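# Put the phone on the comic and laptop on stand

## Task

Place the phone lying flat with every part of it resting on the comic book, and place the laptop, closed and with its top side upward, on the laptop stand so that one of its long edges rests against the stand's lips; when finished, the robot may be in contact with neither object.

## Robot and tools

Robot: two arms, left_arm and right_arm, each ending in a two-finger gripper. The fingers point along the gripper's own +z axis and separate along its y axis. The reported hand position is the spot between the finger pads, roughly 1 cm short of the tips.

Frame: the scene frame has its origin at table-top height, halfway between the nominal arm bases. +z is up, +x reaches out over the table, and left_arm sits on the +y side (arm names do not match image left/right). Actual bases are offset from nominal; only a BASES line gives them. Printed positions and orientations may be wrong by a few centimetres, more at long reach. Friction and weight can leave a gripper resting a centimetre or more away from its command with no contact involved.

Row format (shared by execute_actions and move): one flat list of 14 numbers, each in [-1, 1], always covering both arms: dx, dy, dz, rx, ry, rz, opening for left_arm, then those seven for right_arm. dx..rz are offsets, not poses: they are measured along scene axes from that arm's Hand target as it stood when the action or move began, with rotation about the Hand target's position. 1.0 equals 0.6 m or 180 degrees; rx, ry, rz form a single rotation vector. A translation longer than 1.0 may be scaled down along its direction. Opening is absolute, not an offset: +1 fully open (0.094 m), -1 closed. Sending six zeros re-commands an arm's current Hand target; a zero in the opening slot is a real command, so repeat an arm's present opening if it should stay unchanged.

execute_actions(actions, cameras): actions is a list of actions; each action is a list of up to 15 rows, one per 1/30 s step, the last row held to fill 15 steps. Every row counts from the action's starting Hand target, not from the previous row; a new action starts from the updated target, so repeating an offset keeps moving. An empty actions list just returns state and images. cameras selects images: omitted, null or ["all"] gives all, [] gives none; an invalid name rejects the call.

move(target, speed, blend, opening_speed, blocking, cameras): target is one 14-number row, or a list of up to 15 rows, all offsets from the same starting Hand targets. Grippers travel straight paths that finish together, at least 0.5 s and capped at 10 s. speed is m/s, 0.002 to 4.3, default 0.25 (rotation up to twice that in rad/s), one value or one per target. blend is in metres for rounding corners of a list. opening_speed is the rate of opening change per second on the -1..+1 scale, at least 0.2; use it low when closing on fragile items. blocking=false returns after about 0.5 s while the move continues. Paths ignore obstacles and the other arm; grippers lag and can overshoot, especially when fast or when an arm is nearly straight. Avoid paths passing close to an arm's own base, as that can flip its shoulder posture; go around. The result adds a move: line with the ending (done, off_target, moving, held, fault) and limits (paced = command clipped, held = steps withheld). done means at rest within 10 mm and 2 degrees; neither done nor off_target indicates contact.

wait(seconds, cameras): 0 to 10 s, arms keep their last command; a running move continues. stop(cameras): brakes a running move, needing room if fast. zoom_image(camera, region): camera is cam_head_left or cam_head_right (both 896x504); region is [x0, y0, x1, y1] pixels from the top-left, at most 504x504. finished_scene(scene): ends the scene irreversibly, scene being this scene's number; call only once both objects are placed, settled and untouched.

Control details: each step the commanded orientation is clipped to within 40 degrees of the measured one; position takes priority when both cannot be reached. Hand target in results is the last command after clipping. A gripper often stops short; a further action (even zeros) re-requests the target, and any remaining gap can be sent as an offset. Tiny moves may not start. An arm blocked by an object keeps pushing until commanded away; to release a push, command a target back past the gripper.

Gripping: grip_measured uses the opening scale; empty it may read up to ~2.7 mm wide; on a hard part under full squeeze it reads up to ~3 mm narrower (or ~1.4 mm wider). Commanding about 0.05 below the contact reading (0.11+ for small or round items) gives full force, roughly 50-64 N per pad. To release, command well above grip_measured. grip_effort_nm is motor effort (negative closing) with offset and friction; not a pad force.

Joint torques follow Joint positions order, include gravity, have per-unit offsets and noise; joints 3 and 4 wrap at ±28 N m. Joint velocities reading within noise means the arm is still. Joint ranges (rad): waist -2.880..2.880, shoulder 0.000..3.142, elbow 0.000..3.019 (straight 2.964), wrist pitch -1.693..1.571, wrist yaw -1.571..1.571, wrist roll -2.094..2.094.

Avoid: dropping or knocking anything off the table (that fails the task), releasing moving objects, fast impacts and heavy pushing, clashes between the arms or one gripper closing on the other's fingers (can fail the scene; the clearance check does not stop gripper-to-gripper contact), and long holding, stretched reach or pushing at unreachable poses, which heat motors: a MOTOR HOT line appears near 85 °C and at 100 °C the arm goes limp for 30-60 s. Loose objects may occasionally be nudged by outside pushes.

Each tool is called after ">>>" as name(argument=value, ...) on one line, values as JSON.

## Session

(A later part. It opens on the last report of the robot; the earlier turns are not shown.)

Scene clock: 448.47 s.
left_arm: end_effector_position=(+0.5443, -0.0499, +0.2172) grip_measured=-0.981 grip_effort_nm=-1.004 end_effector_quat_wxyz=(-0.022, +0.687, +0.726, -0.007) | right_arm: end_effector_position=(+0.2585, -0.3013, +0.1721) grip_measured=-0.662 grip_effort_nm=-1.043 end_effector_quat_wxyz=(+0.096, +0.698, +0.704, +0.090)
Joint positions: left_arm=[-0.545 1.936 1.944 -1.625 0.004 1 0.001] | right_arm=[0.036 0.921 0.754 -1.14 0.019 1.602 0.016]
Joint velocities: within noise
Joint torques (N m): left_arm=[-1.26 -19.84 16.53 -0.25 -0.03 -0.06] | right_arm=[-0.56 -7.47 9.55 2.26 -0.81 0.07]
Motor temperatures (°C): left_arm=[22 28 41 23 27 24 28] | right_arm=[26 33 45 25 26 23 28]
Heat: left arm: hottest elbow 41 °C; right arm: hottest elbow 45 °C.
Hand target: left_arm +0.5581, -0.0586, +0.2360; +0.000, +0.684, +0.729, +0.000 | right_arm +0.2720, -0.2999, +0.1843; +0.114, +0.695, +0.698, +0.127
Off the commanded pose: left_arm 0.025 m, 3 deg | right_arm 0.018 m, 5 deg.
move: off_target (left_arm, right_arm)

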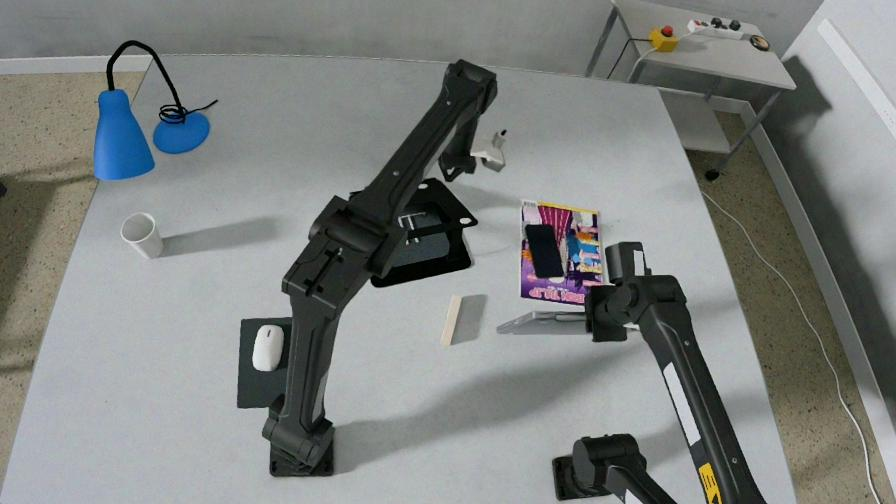

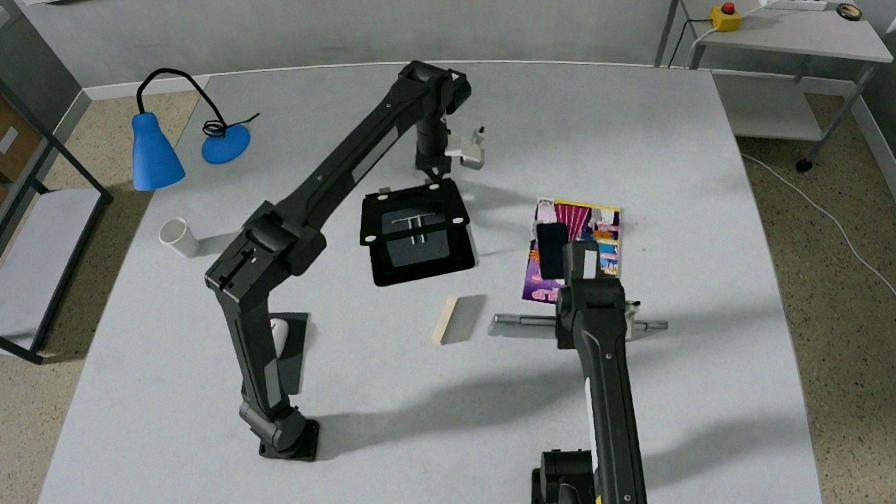

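>>> move(target=[[-0.01,0.01,-0.2,0,0,0,-1,0,0.0,0,0,0,0,-0.9],[-0.01,0.01,-0.29,0,0,0,-1,0,0.0,0,0,0,0,-0.9]], speed=[0.12,0.06])

>>> zoom_image(camera="cam_head_right", region=[340, 130, 520, 310])

>>> zoom_image(camera="cam_head_left", region=[330, 130, 510, 310])

Scene clock: 455.03 s.
left_arm: end_effector_position=(+0.5647, -0.0588, +0.1008) grip_measured=-0.981 grip_effort_nm=-1.004 end_effector_quat_wxyz=(+0.036, +0.686, +0.727, +0.011) | right_arm: end_effector_position=(+0.2585, -0.3013, +0.1721) grip_measured=-0.662 grip_effort_nm=-1.038 end_effector_quat_wxyz=(+0.096, +0.698, +0.704, +0.090)
Joint positions: left_arm=[-0.543 1.961 1.673 -1.208 -0.004 0.999 0.001] | right_arm=[0.036 0.921 0.754 -1.14 0.019 1.602 0.016]
Joint velocities: within noise
Joint torques (N m): left_arm=[-2.14 -17.73 6.46 0.7 0.21 -0.06] | right_arm=[-0.5 -7.3 9.5 2.25 -0.82 0.07]
Motor temperatures (°C): left_arm=[22 28 41 23 27 23 29] | right_arm=[26 33 45 25 26 23 28]
Heat: left arm: hottest elbow 41 °C; right arm: hottest elbow 45 °C.
Hand target: left_arm +0.5520, -0.0527, +0.0620; +0.000, +0.684, +0.729, +0.000 | right_arm +0.2720, -0.2999, +0.1843; +0.114, +0.695, +0.698, +0.127
Off the commanded pose: left_arm 0.041 m, 4 deg | right_arm 0.018 m, 5 deg.
move: off_target (left_arm, right_arm)

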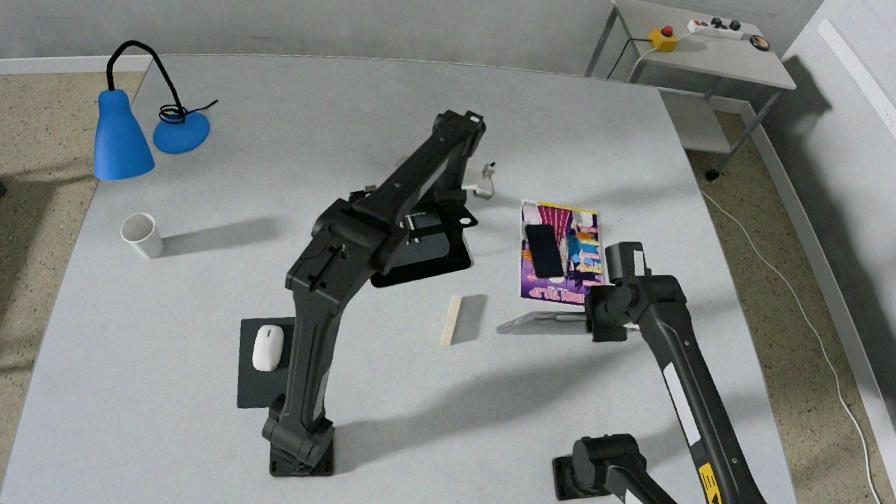

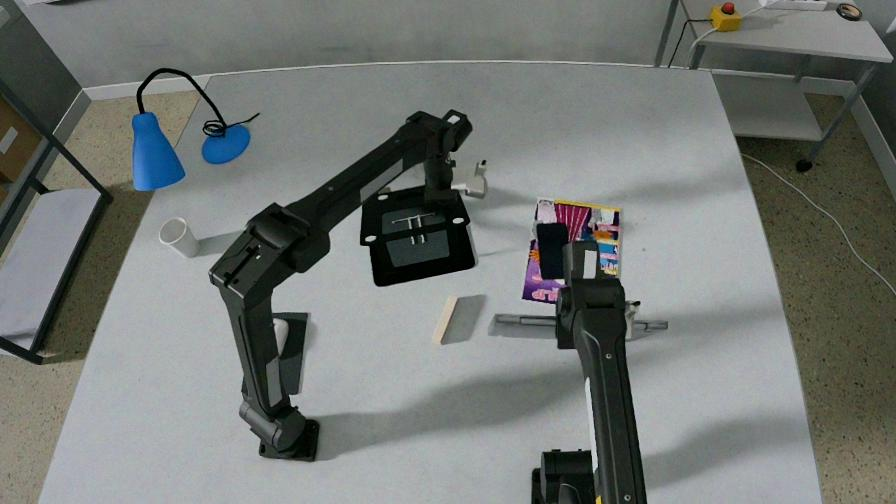

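Scaled by 2.800.

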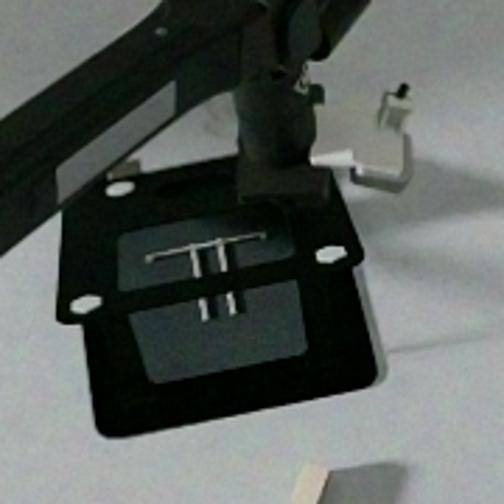

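Scaled by 2.800.

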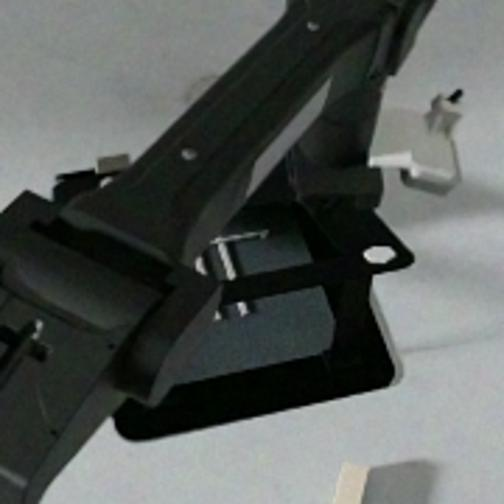

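>>> move(target=[[-0.0,0.0,0.1,0,0,0,-1,0,0.0,0,0,0,0,-0.9],[-0.06,0.05,0.08,0,0,0,-1,0,0.0,0,0,0,0,-0.9]], speed=[0.12,0.12])

>>> zoom_image(camera="cam_head_right", region=[340, 130, 520, 310])

>>> zoom_image(camera="cam_head_left", region=[330, 130, 510, 310])

Scene clock: 460.83 s.
left_arm: end_effector_position=(+0.5127, -0.0281, +0.0971) grip_measured=-0.981 grip_effort_nm=-0.999 end_effector_quat_wxyz=(-0.017, +0.686, +0.728, -0.003) | right_arm: end_effector_position=(+0.2585, -0.3013, +0.1721) grip_measured=-0.662 grip_effort_nm=-1.038 end_effector_quat_wxyz=(+0.096, +0.698, +0.704, +0.090)
Joint positions: left_arm=[-0.541 1.879 1.537 -1.263 -0.003 0.999 0.001] | right_arm=[0.036 0.921 0.754 -1.14 0.019 1.602 0.016]
Joint velocities: within noise
Joint torques (N m): left_arm=[-1.03 -22.12 8.62 0.66 0.15 0.08] | right_arm=[-0.5 -7.41 9.54 2.24 -0.82 0.06]
Motor temperatures (°C): left_arm=[22 29 40 23 27 23 29] | right_arm=[26 33 45 25 26 23 28]
Heat: left arm: hottest elbow 40 °C; right arm: hottest elbow 45 °C.
Hand target: left_arm +0.5161, -0.0228, +0.1102; +0.000, +0.685, +0.729, +0.000 | right_arm +0.2720, -0.2999, +0.1843; +0.114, +0.695, +0.698, +0.127
Off the commanded pose: left_arm 0.014 m, 2 deg | right_arm 0.018 m, 5 deg.
move: off_target (left_arm, right_arm)

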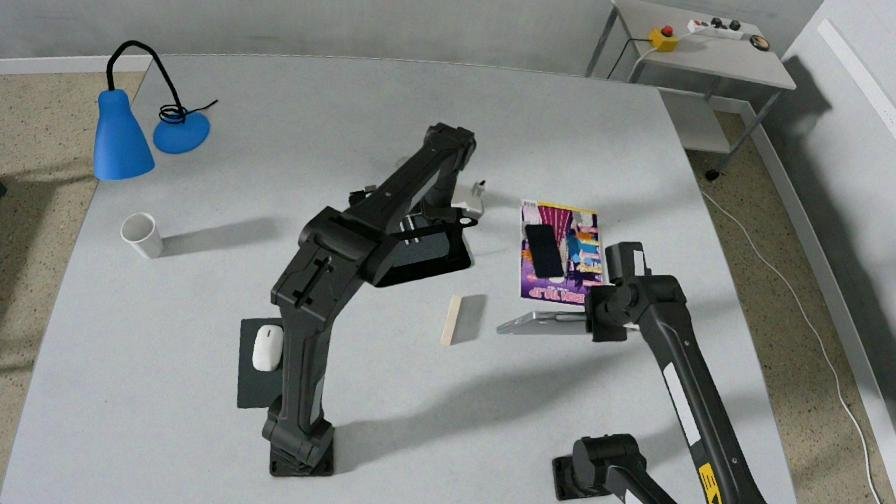

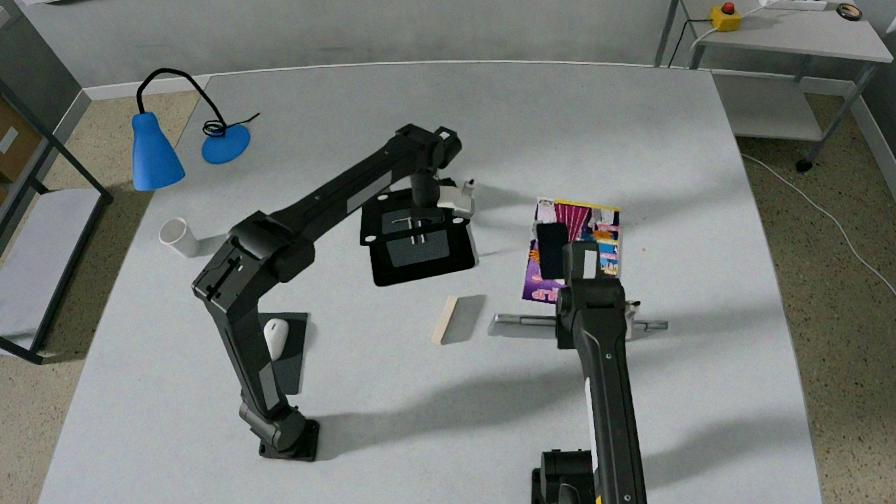

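Scaled by 2.800.

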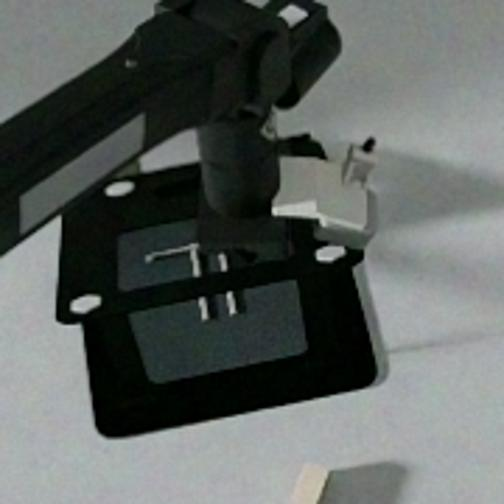

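Scaled by 2.800.

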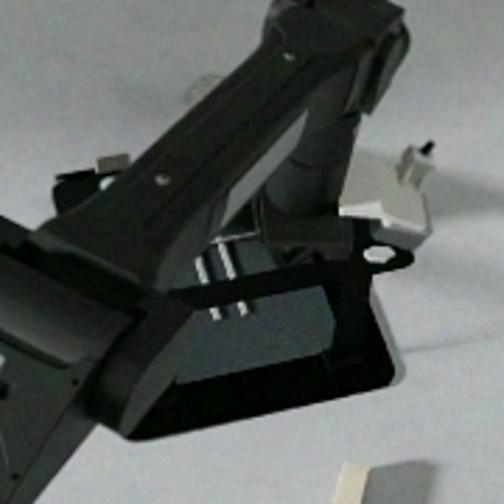

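>>> move(target=[[-0.0,0.0,-0.09,0,0,0,-1,0,0.0,0,0,0,0,-0.9]], speed=[0.08], cameras=[])

Scene clock: 464.47 s.
left_arm: end_effector_position=(+0.5237, -0.0363, +0.0793) grip_measured=-0.981 grip_effort_nm=-0.999 end_effector_quat_wxyz=(+0.025, +0.686, +0.728, +0.002) | right_arm: end_effector_position=(+0.2585, -0.3013, +0.1721) grip_measured=-0.662 grip_effort_nm=-1.043 end_effector_quat_wxyz=(+0.096, +0.698, +0.704, +0.090)
Joint positions: left_arm=[-0.541 1.879 1.487 -1.129 0.008 0.999 0.001] | right_arm=[0.036 0.921 0.754 -1.14 0.019 1.602 0.016]
Joint velocities: within noise
Joint torques (N m): left_arm=[-0.67 -18.14 6.58 0.31 -0.2 0.12] | right_arm=[-0.5 -7.41 9.51 2.26 -0.82 0.07]
Motor temperatures (°C): left_arm=[22 29 40 23 27 23 29] | right_arm=[26 33 45 25 26 23 28]
Heat: left arm: hottest elbow 40 °C; right arm: hottest elbow 45 °C.
Hand target: left_arm +0.5160, -0.0227, +0.0561; +0.000, +0.685, +0.729, +0.000 | right_arm +0.2720, -0.2999, +0.1843; +0.114, +0.695, +0.698, +0.127
Off the commanded pose: left_arm 0.028 m, 3 deg | right_arm 0.018 m, 5 deg.
move: off_target (left_arm, right_arm)
No camera images: "cameras" was empty.

>>> move(target=[[-0.08,0.0,-0.02,0,0,0,-1,0,0.0,0,0,0,0,-0.9]], speed=[0.08])

>>> zoom_image(camera="cam_head_right", region=[340, 130, 520, 310])

>>> zoom_image(camera="cam_head_left", region=[330, 130, 510, 310])

Scene clock: 467.63 s.
left_arm: end_effector_position=(+0.4972, -0.0220, +0.0769) grip_measured=-0.981 grip_effort_nm=-1.004 end_effector_quat_wxyz=(+0.042, +0.670, +0.741, +0.006) | right_arm: end_effector_position=(+0.2585, -0.3013, +0.1721) grip_measured=-0.662 grip_effort_nm=-1.038 end_effector_quat_wxyz=(+0.096, +0.698, +0.704, +0.090)
Joint positions: left_arm=[-0.542 1.79 1.348 -1.045 0.007 0.957 0.001] | right_arm=[0.036 0.921 0.754 -1.14 0.019 1.602 0.016]
Joint velocities: within noise
Joint torques (N m): left_arm=[-4.31 -16.62 4.49 0.08 -0.23 0.07] | right_arm=[-0.5 -7.36 9.52 2.25 -0.82 0.08]
Motor temperatures (°C): left_arm=[22 29 40 23 27 23 29] | right_arm=[26 33 45 25 26 23 28]
Heat: left arm: hottest elbow 40 °C; right arm: hottest elbow 45 °C.
Hand target: left_arm +0.4681, -0.0227, +0.0442; +0.000, +0.684, +0.729, +0.000 | right_arm +0.2720, -0.2999, +0.1843; +0.114, +0.695, +0.698, +0.127
Off the commanded pose: left_arm 0.044 m, 5 deg | right_arm 0.018 m, 5 deg.
move: off_target (left_arm, right_arm)

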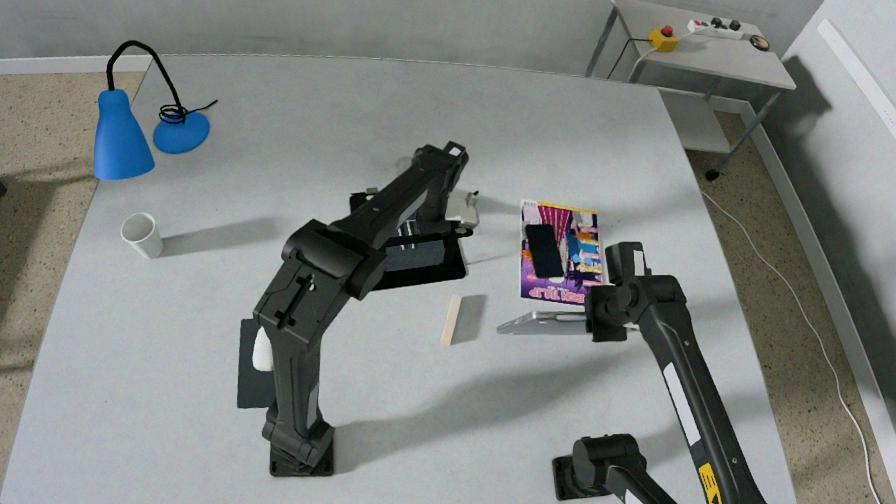

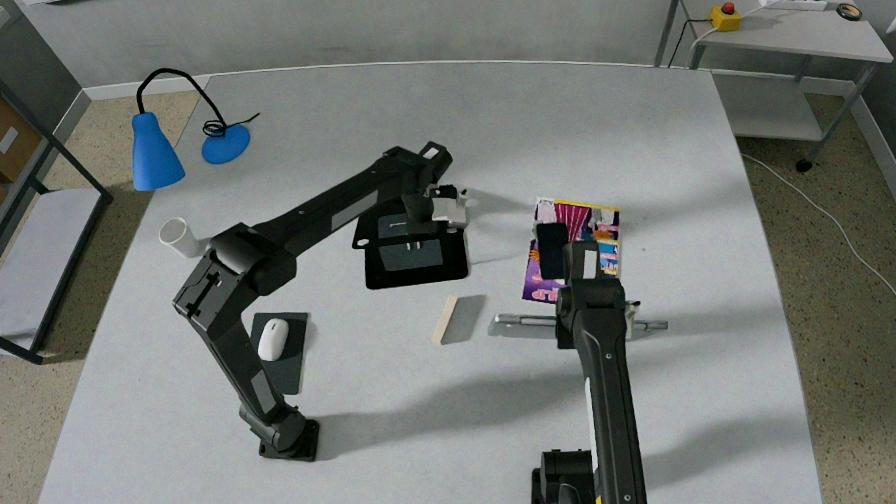

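Scaled by 2.800.

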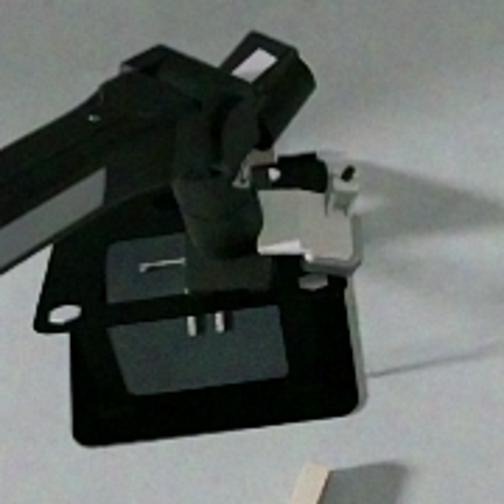

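Scaled by 2.800.

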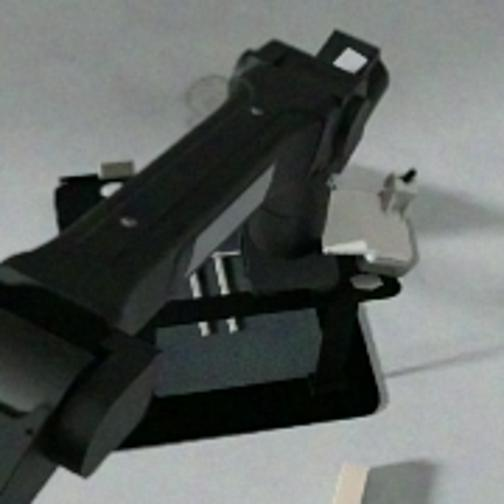

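>>> move(target=[[-0.1,-0.03,0.0,0,0,0,-1,0,0.0,0,0,0,0,-0.9],[-0.1,-0.16,0.0,0,0,0,-1,0,0.0,0,0,0,0,-0.9]], speed=[0.08])

>>> zoom_image(camera="cam_head_right", region=[340, 150, 520, 330])

>>> zoom_image(camera="cam_head_left", region=[330, 150, 510, 330])

speed must be one number or one for each of the 2 targets, got a list of 1; nothing of the call was run

Scaled by 2.800.

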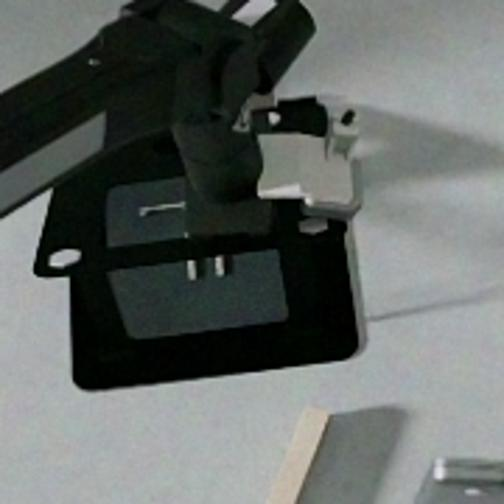

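Scaled by 2.800.

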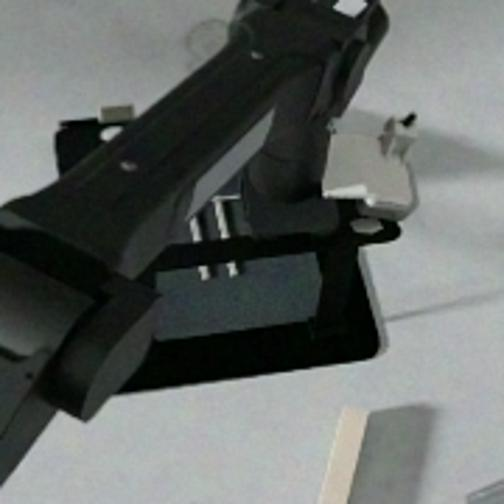

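>>> move(target=[[-0.02,-0.16,0.0,0,0,0,-1,0,0.0,0,0,0,0,-0.9],[-0.07,-0.16,0.0,0,0,0,-1,0,0.0,0,0,0,0,-0.9]], speed=0.08)

>>> zoom_image(camera="cam_head_right", region=[340, 150, 520, 330])

>>> zoom_image(camera="cam_head_left", region=[330, 150, 510, 330])

Scene clock: 478.27 s.
left_arm: end_effector_position=(+0.4562, -0.0996, +0.0760) grip_measured=-0.981 grip_effort_nm=-1.004 end_effector_quat_wxyz=(+0.025, +0.668, +0.744, +0.006) | right_arm: end_effector_position=(+0.2585, -0.3013, +0.1721) grip_measured=-0.662 grip_effort_nm=-1.038 end_effector_quat_wxyz=(+0.096, +0.698, +0.704, +0.090)
Joint positions: left_arm=[-0.708 1.833 1.409 -1.096 -0.009 0.784 0.001] | right_arm=[0.036 0.921 0.754 -1.14 0.019 1.602 0.016]
Joint velocities: within noise
Joint torques (N m): left_arm=[-5.83 -15.27 6.13 1.22 0.31 -0.09] | right_arm=[-0.44 -7.41 9.52 2.25 -0.81 0.07]
Motor temperatures (°C): left_arm=[22 29 39 23 27 23 29] | right_arm=[26 33 45 25 26 23 28]
Heat: left arm: hottest elbow 39 °C; right arm: hottest elbow 45 °C.
Hand target: left_arm +0.4260, -0.1187, +0.0440; +0.000, +0.685, +0.729, +0.000 | right_arm +0.2720, -0.2999, +0.1843; +0.114, +0.695, +0.698, +0.127
Off the commanded pose: left_arm 0.048 m, 4 deg | right_arm 0.018 m, 5 deg.
move: off_target (left_arm, right_arm)

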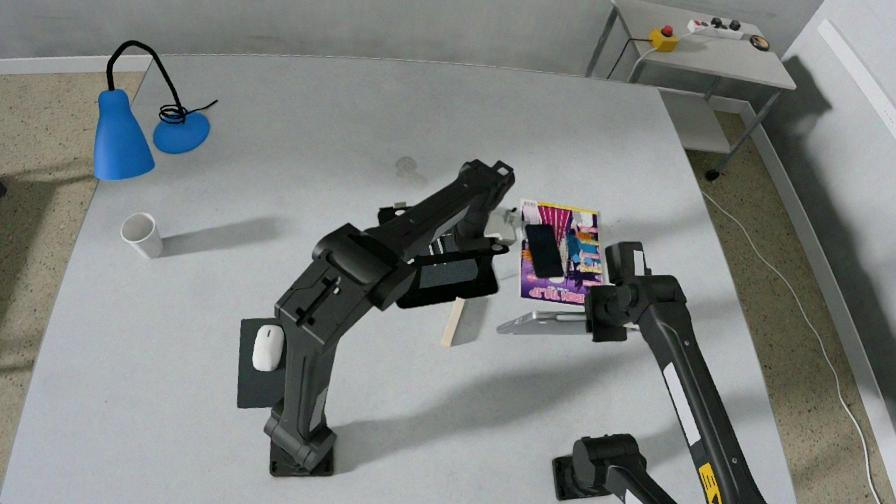

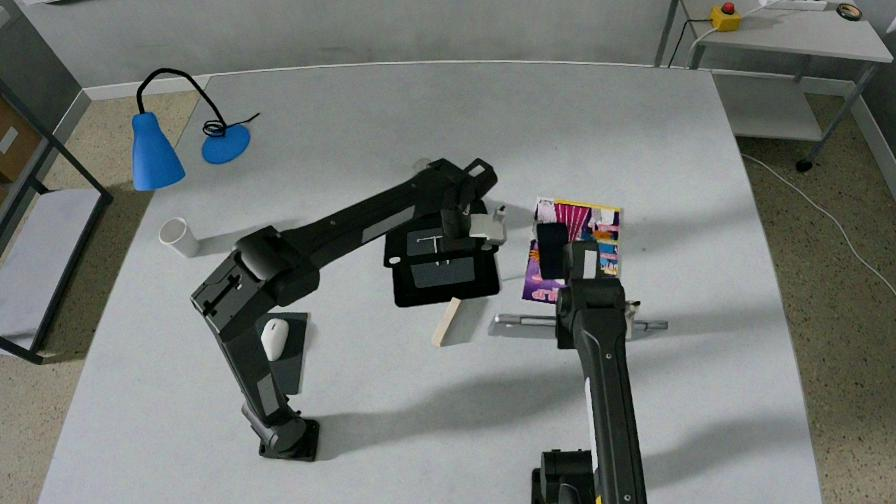

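Scaled by 2.800.

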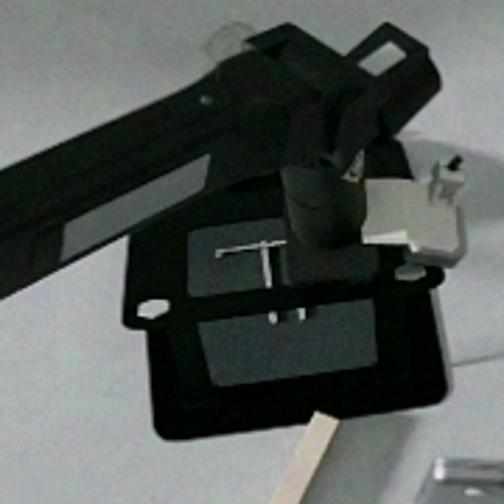

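Scaled by 2.800.

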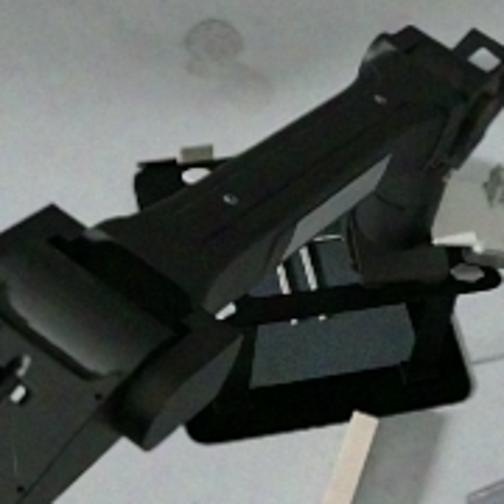

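>>> move(target=[[0.06,0.02,0.03,0,0,0,-1,0,0.0,0,0,0,0,-0.9],[0.06,0.02,0.3,0,0,0,-1,0,0.0,0,0,0,0,-0.9],[-0.15,0.6,0.5,0,0,0,-1,0,0.0,0,0,0,0,-0.9]], speed=[0.1,0.12,0.25])

>>> zoom_image(camera="cam_head_right", region=[360, 170, 520, 330])

>>> zoom_image(camera="cam_head_left", region=[360, 170, 520, 330])

Scene clock: 487.00 s.
left_arm: end_effector_position=(+0.3399, +0.2379, +0.3460) grip_measured=-0.981 grip_effort_nm=-0.999 end_effector_quat_wxyz=(+0.053, +0.683, +0.727, +0.048) | right_arm: end_effector_position=(+0.2585, -0.3013, +0.1721) grip_measured=-0.662 grip_effort_nm=-1.043 end_effector_quat_wxyz=(+0.096, +0.698, +0.704, +0.090)
Joint positions: left_arm=[-0.043 1.081 1.326 -1.673 0 1.494 0.001] | right_arm=[0.036 0.921 0.754 -1.14 0.019 1.602 0.016]
Joint velocities: within noise
Joint torques (N m): left_arm=[-1.32 -7.53 9.32 0.31 0.07 0.11] | right_arm=[-0.5 -7.47 9.51 2.26 -0.82 0.06]
Motor temperatures (°C): left_arm=[22 29 39 23 27 23 29] | right_arm=[26 33 45 25 26 23 29]
Heat: left arm: hottest elbow 39 °C; right arm: hottest elbow 45 °C.
Hand target: left_arm +0.3360, +0.2414, +0.3439; +0.000, +0.684, +0.729, +0.000 | right_arm +0.2720, -0.2999, +0.1843; +0.114, +0.695, +0.698, +0.127
Off the commanded pose: left_arm 0.006 m, 8 deg | right_arm 0.018 m, 5 deg.
joint sent to its limit (left arm) — joint 4 (wrist pitch), lower limit. The joint targets are off in orientation, not in position.
move: off_target (left_arm, right_arm)

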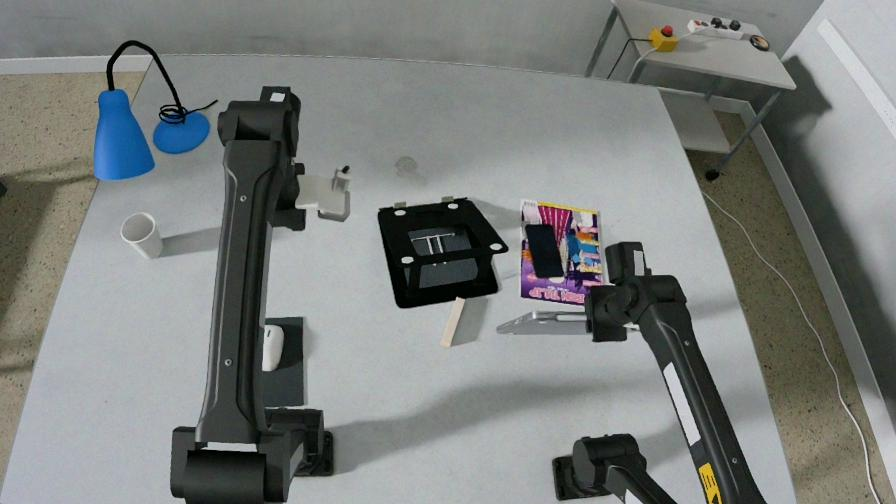

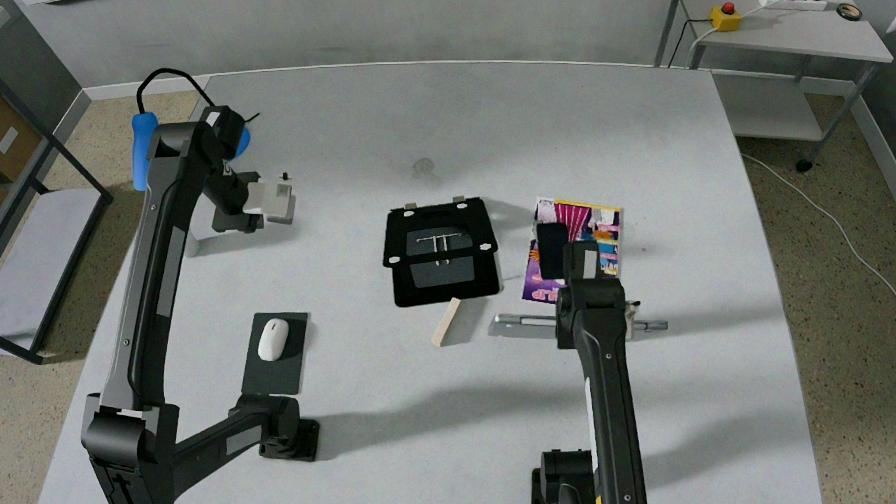

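Scaled by 3.150.

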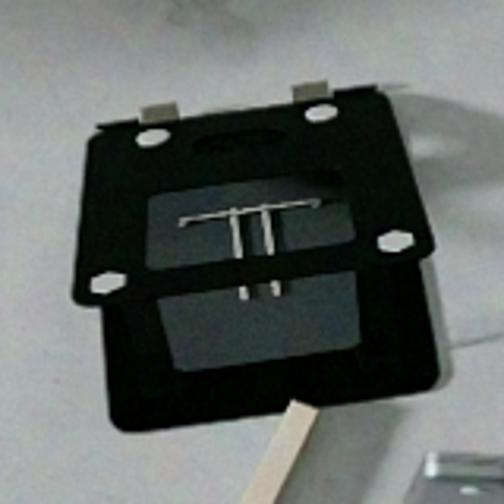

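Scaled by 3.150.

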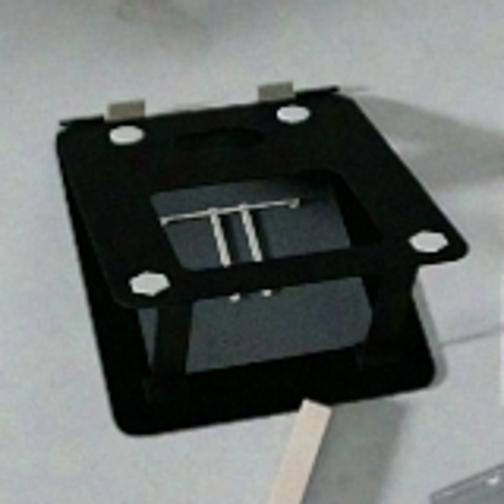

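>>> move(target=[[0,0,0,0,0,0,-1,-0.02,0.0,0.27,0.0,0,0,-0.9],[0,0,0,0,0,0,-1,0.2,0.25,0.31,0.006,-0.141,0.045,-0.9],[0,0,0,0,0,0,-1,0.37,0.465,0.31,0.006,-0.141,0.045,-0.9]], speed=0.15, blend=0.03)

>>> zoom_image(camera="cam_head_left", region=[330, 130, 580, 330])

>>> zoom_image(camera="cam_head_right", region=[330, 130, 580, 330])

Scene clock: 504.37 s.
left_arm: end_effector_position=(+0.3399, +0.2379, +0.3460) grip_measured=-0.981 grip_effort_nm=-0.999 end_effector_quat_wxyz=(+0.053, +0.683, +0.727, +0.048) | right_arm: end_effector_position=(+0.4284, -0.0619, +0.2347) grip_measured=-0.663 grip_effort_nm=-1.033 end_effector_quat_wxyz=(+0.194, +0.604, +0.759, +0.146)
Joint positions: left_arm=[-0.043 1.081 1.326 -1.673 0 1.495 0.001] | right_arm=[0.581 1.453 1.294 -1 0.275 1.874 0.016]
Joint velocities: within noise
Joint torques (N m): left_arm=[-0.56 -7.65 9.28 0.27 0.06 0.1] | right_arm=[0.97 -20.54 23.08 3.26 1.13 0.32]
Motor temperatures (°C): left_arm=[22 28 38 23 27 23 29] | right_arm=[26 33 48 25 26 23 29]
Heat: left arm: hottest elbow 38 °C; right arm: hottest elbow 48 °C.
Hand target: left_arm +0.3360, +0.2414, +0.3439; +0.000, +0.684, +0.729, +0.000 | right_arm +0.4940, -0.0210, +0.3702; +0.249, +0.601, +0.702, +0.291
Off the commanded pose: left_arm 0.006 m, 8 deg | right_arm 0.156 m, 19 deg.
joint sent to its limit (left arm) — joint 4 (wrist pitch), lower limit. The joint targets are off in orientation, not in position.
move: off_target (left_arm, right_arm)

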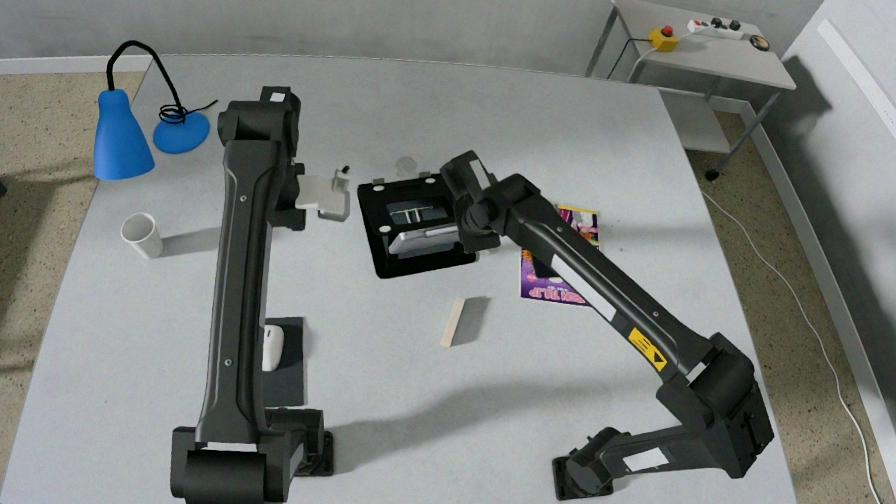

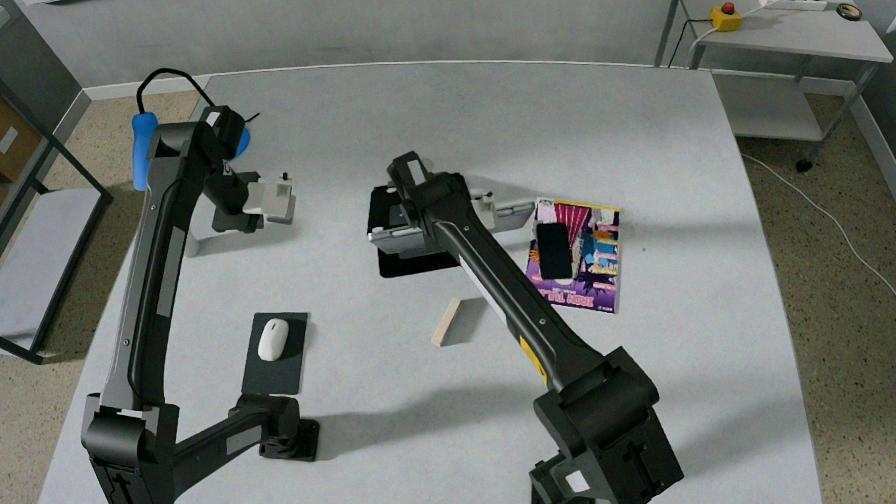

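Scaled by 2.016.

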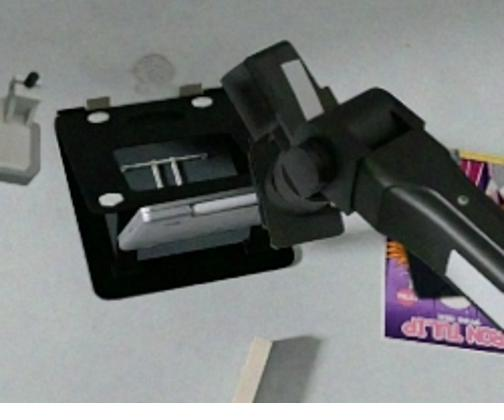

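Scaled by 2.016.

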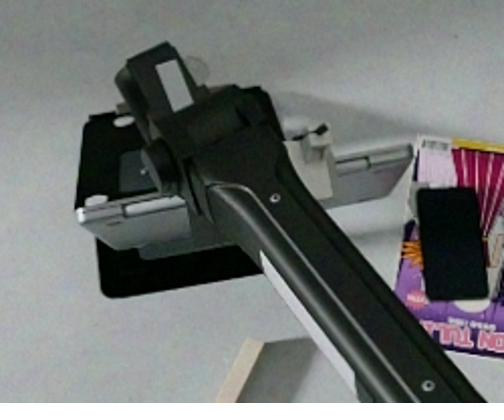

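>>> move(target=[[0,0,0,0,0,0,-1,-0.17,-0.1,0.08,0.0,0,0,-0.9],[0,0,0,0,0,0,-1,-0.17,-0.1,0.13,0.0,-0.03,0,-0.9]], speed=0.12)

>>> zoom_image(camera="cam_head_left", region=[330, 130, 580, 330])

>>> zoom_image(camera="cam_head_right", region=[330, 130, 580, 330])

Scene clock: 509.83 s.
left_arm: end_effector_position=(+0.3399, +0.2379, +0.3460) grip_measured=-0.981 grip_effort_nm=-0.994 end_effector_quat_wxyz=(+0.053, +0.683, +0.727, +0.048) | right_arm: end_effector_position=(+0.3844, -0.0885, +0.3317) grip_measured=-0.664 grip_effort_nm=-1.043 end_effector_quat_wxyz=(+0.240, +0.600, +0.736, +0.201)
Joint positions: left_arm=[-0.043 1.081 1.326 -1.673 0 1.495 0.001] | right_arm=[0.61 1.234 1.294 -1.083 0.342 1.886 0.016]
Joint velocities: within noise
Joint torques (N m): left_arm=[-1.55 -7.65 9.42 0.29 0.09 0.08] | right_arm=[1.26 -20.84 17.25 2.8 1.13 0.1]
Motor temperatures (°C): left_arm=[22 28 38 23 27 23 29] | right_arm=[26 33 55 25 27 23 29]
Heat: left arm: hottest elbow 38 °C; right arm: hottest elbow 55 °C.
Hand target: left_arm +0.3360, +0.2414, +0.3439; +0.000, +0.684, +0.729, +0.000 | right_arm +0.3920, -0.0811, +0.4482; +0.282, +0.587, +0.689, +0.319
Off the commanded pose: left_arm 0.006 m, 8 deg | right_arm 0.117 m, 15 deg.
joint sent to its limit (left arm) — joint 4 (wrist pitch), lower limit. The joint targets are off in orientation, not in position.
move: off_target (left_arm, right_arm)

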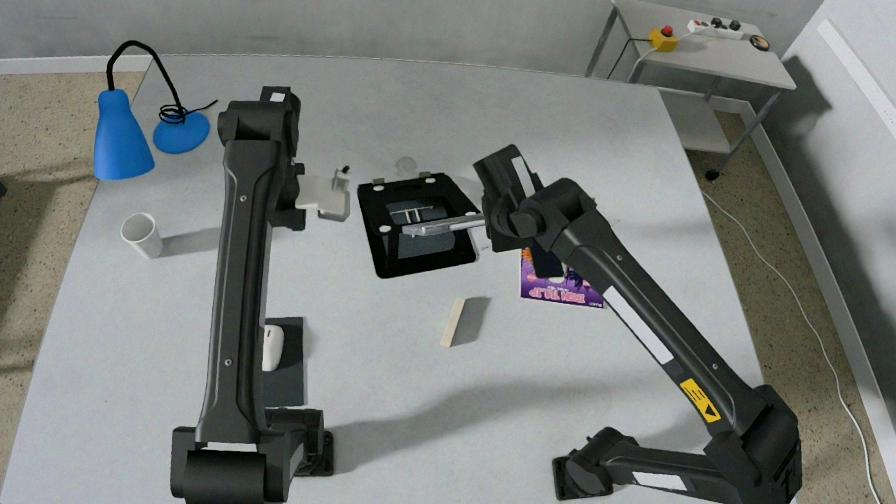

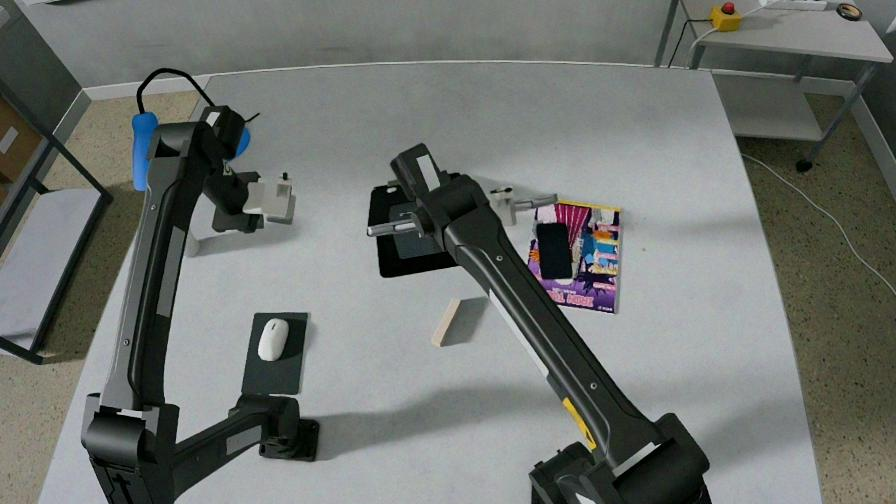

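Scaled by 2.016.

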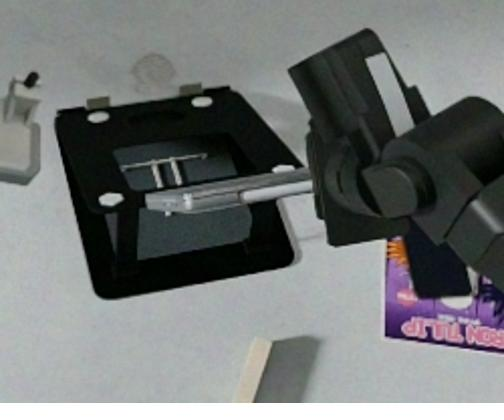

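Scaled by 2.016.

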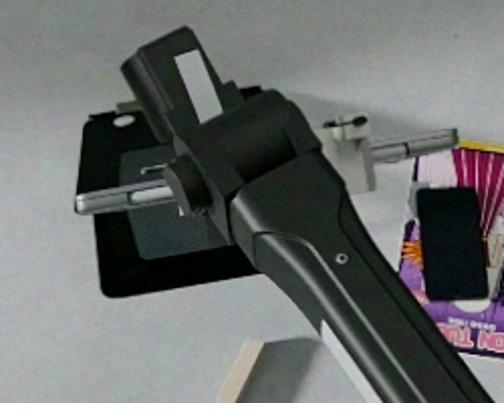

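>>> move(target=[[0,0,0,0,0,0,-1,-0.2,-0.365,-0.1,-0.004,0.171,-0.045,-0.9],[0,0,0,0,0,0,-1,-0.2,-0.365,-0.38,-0.004,0.171,-0.045,-0.9],[0,0,0,0,0,0,-1,-0.2,-0.365,-0.44,-0.004,0.171,-0.045,-0.9]], speed=[0.2,0.15,0.05])

Scene clock: 518.83 s.
left_arm: end_effector_position=(+0.3399, +0.2379, +0.3460) grip_measured=-0.981 grip_effort_nm=-0.999 end_effector_quat_wxyz=(+0.053, +0.683, +0.727, +0.048) | right_arm: end_effector_position=(+0.2590, -0.3017, +0.1725) grip_measured=-0.663 grip_effort_nm=-1.038 end_effector_quat_wxyz=(+0.096, +0.698, +0.704, +0.090)
Joint positions: left_arm=[-0.043 1.081 1.326 -1.673 0 1.495 0.001] | right_arm=[0.033 0.922 0.755 -1.14 0.017 1.598 0.016]
Joint velocities: within noise
Joint torques (N m): left_arm=[-0.44 -7.36 9.24 0.27 0.09 0.09] | right_arm=[-0.26 -7.41 9.54 2.19 -0.78 0.09]
Motor temperatures (°C): left_arm=[22 27 38 23 27 23 29] | right_arm=[26 34 58 25 27 23 29]
Heat: left arm: hottest elbow 38 °C; right arm: hottest elbow 58 °C.
Hand target: left_arm +0.3360, +0.2414, +0.3439; +0.000, +0.684, +0.729, +0.000 | right_arm +0.2721, -0.3001, +0.1843; +0.114, +0.695, +0.698, +0.127
Off the commanded pose: left_arm 0.006 m, 8 deg | right_arm 0.018 m, 5 deg.
joint sent to its limit (left arm) — joint 4 (wrist pitch), lower limit. The joint targets are off in orientation, not in position.
move: off_target (left_arm, right_arm)

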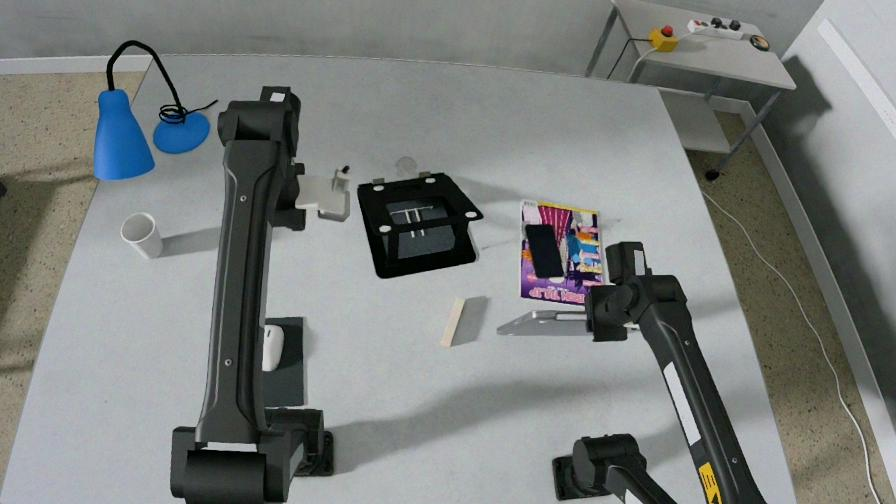

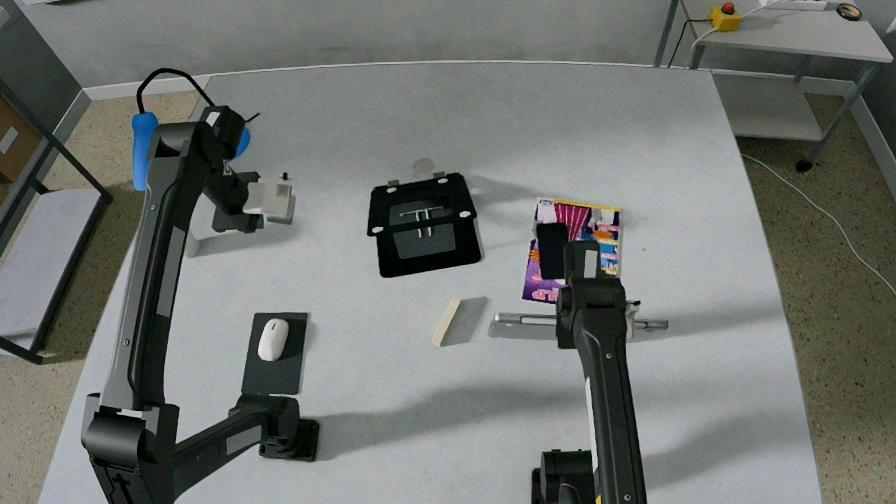

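>>> move(target=[[0.333,-0.47,-0.1,0,0,0,-1,0,0,0,0,0,0,-0.9],[0.333,-0.477,-0.36,0,0,0,-1,0,0,0,0,0,0,-0.9]], speed=[0.25,0.12])

>>> zoom_image(camera="cam_head_right", region=[340, 130, 520, 310])

>>> zoom_image(camera="cam_head_left", region=[330, 130, 510, 310])

Scene clock: 530.17 s.
left_arm: end_effector_position=(+0.5382, -0.0385, +0.1317) grip_measured=-0.981 grip_effort_nm=-0.999 end_effector_quat_wxyz=(-0.002, +0.684, +0.729, +0.000) | right_arm: end_effector_position=(+0.2590, -0.3017, +0.1726) grip_measured=-0.663 grip_effort_nm=-1.043 end_effector_quat_wxyz=(+0.096, +0.698, +0.704, +0.090)
Joint positions: left_arm=[-0.534 1.903 1.669 -1.341 -0.001 1.001 0.001] | right_arm=[0.033 0.921 0.755 -1.14 0.017 1.598 0.016]
Joint velocities: within noise
Joint torques (N m): left_arm=[-2.61 -20.25 9.31 0.61 0.1 -0.11] | right_arm=[-0.26 -7.47 9.48 2.25 -0.78 0.1]
Motor temperatures (°C): left_arm=[22 27 38 23 27 23 29] | right_arm=[26 34 55 25 26 23 29]
Heat: left arm: hottest elbow 38 °C; right arm: hottest elbow 55 °C.
Hand target: left_arm +0.5358, -0.0448, +0.1280; +0.000, +0.684, +0.729, +0.000 | right_arm +0.2721, -0.3001, +0.1843; +0.114, +0.695, +0.698, +0.127
Off the commanded pose: left_arm 0.008 m, 0 deg | right_arm 0.018 m, 5 deg.
move: off_target (right_arm)

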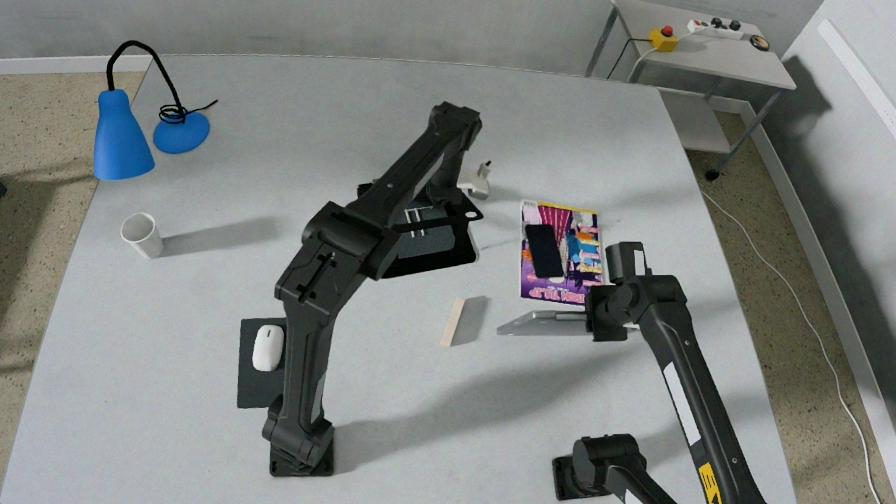

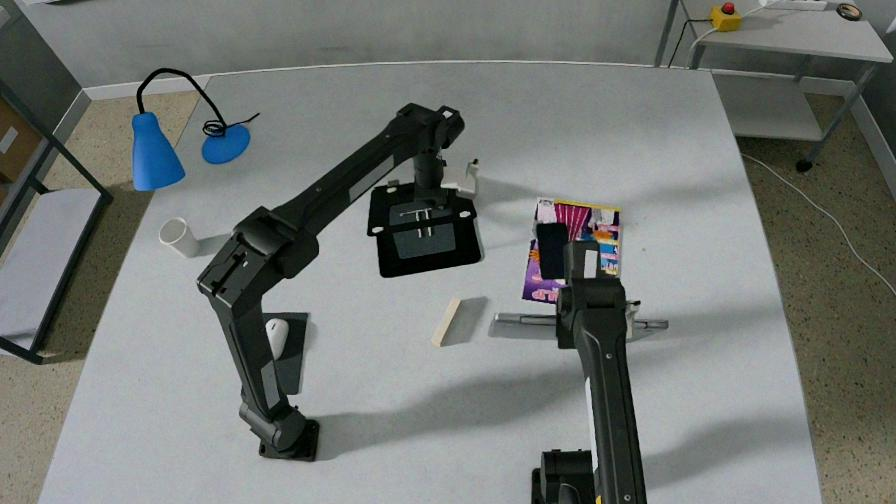

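Scaled by 2.800.

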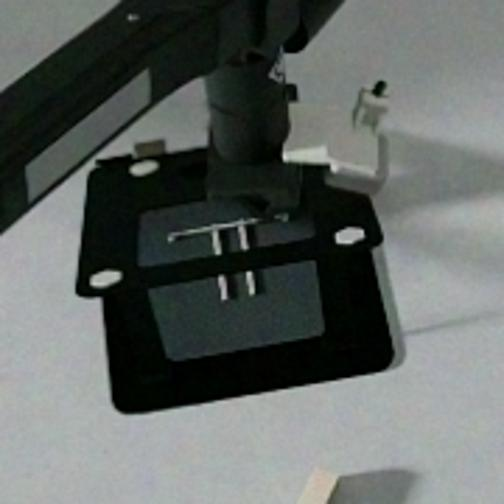

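Scaled by 2.800.

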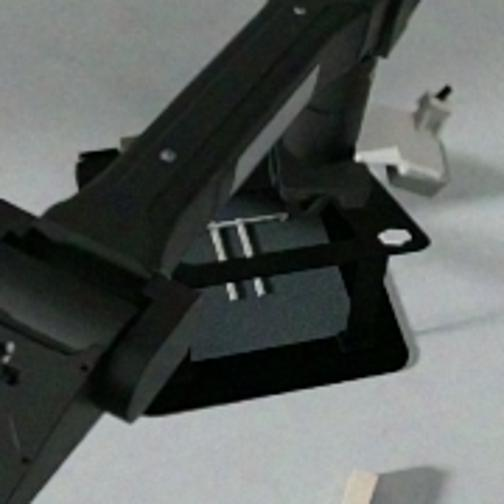

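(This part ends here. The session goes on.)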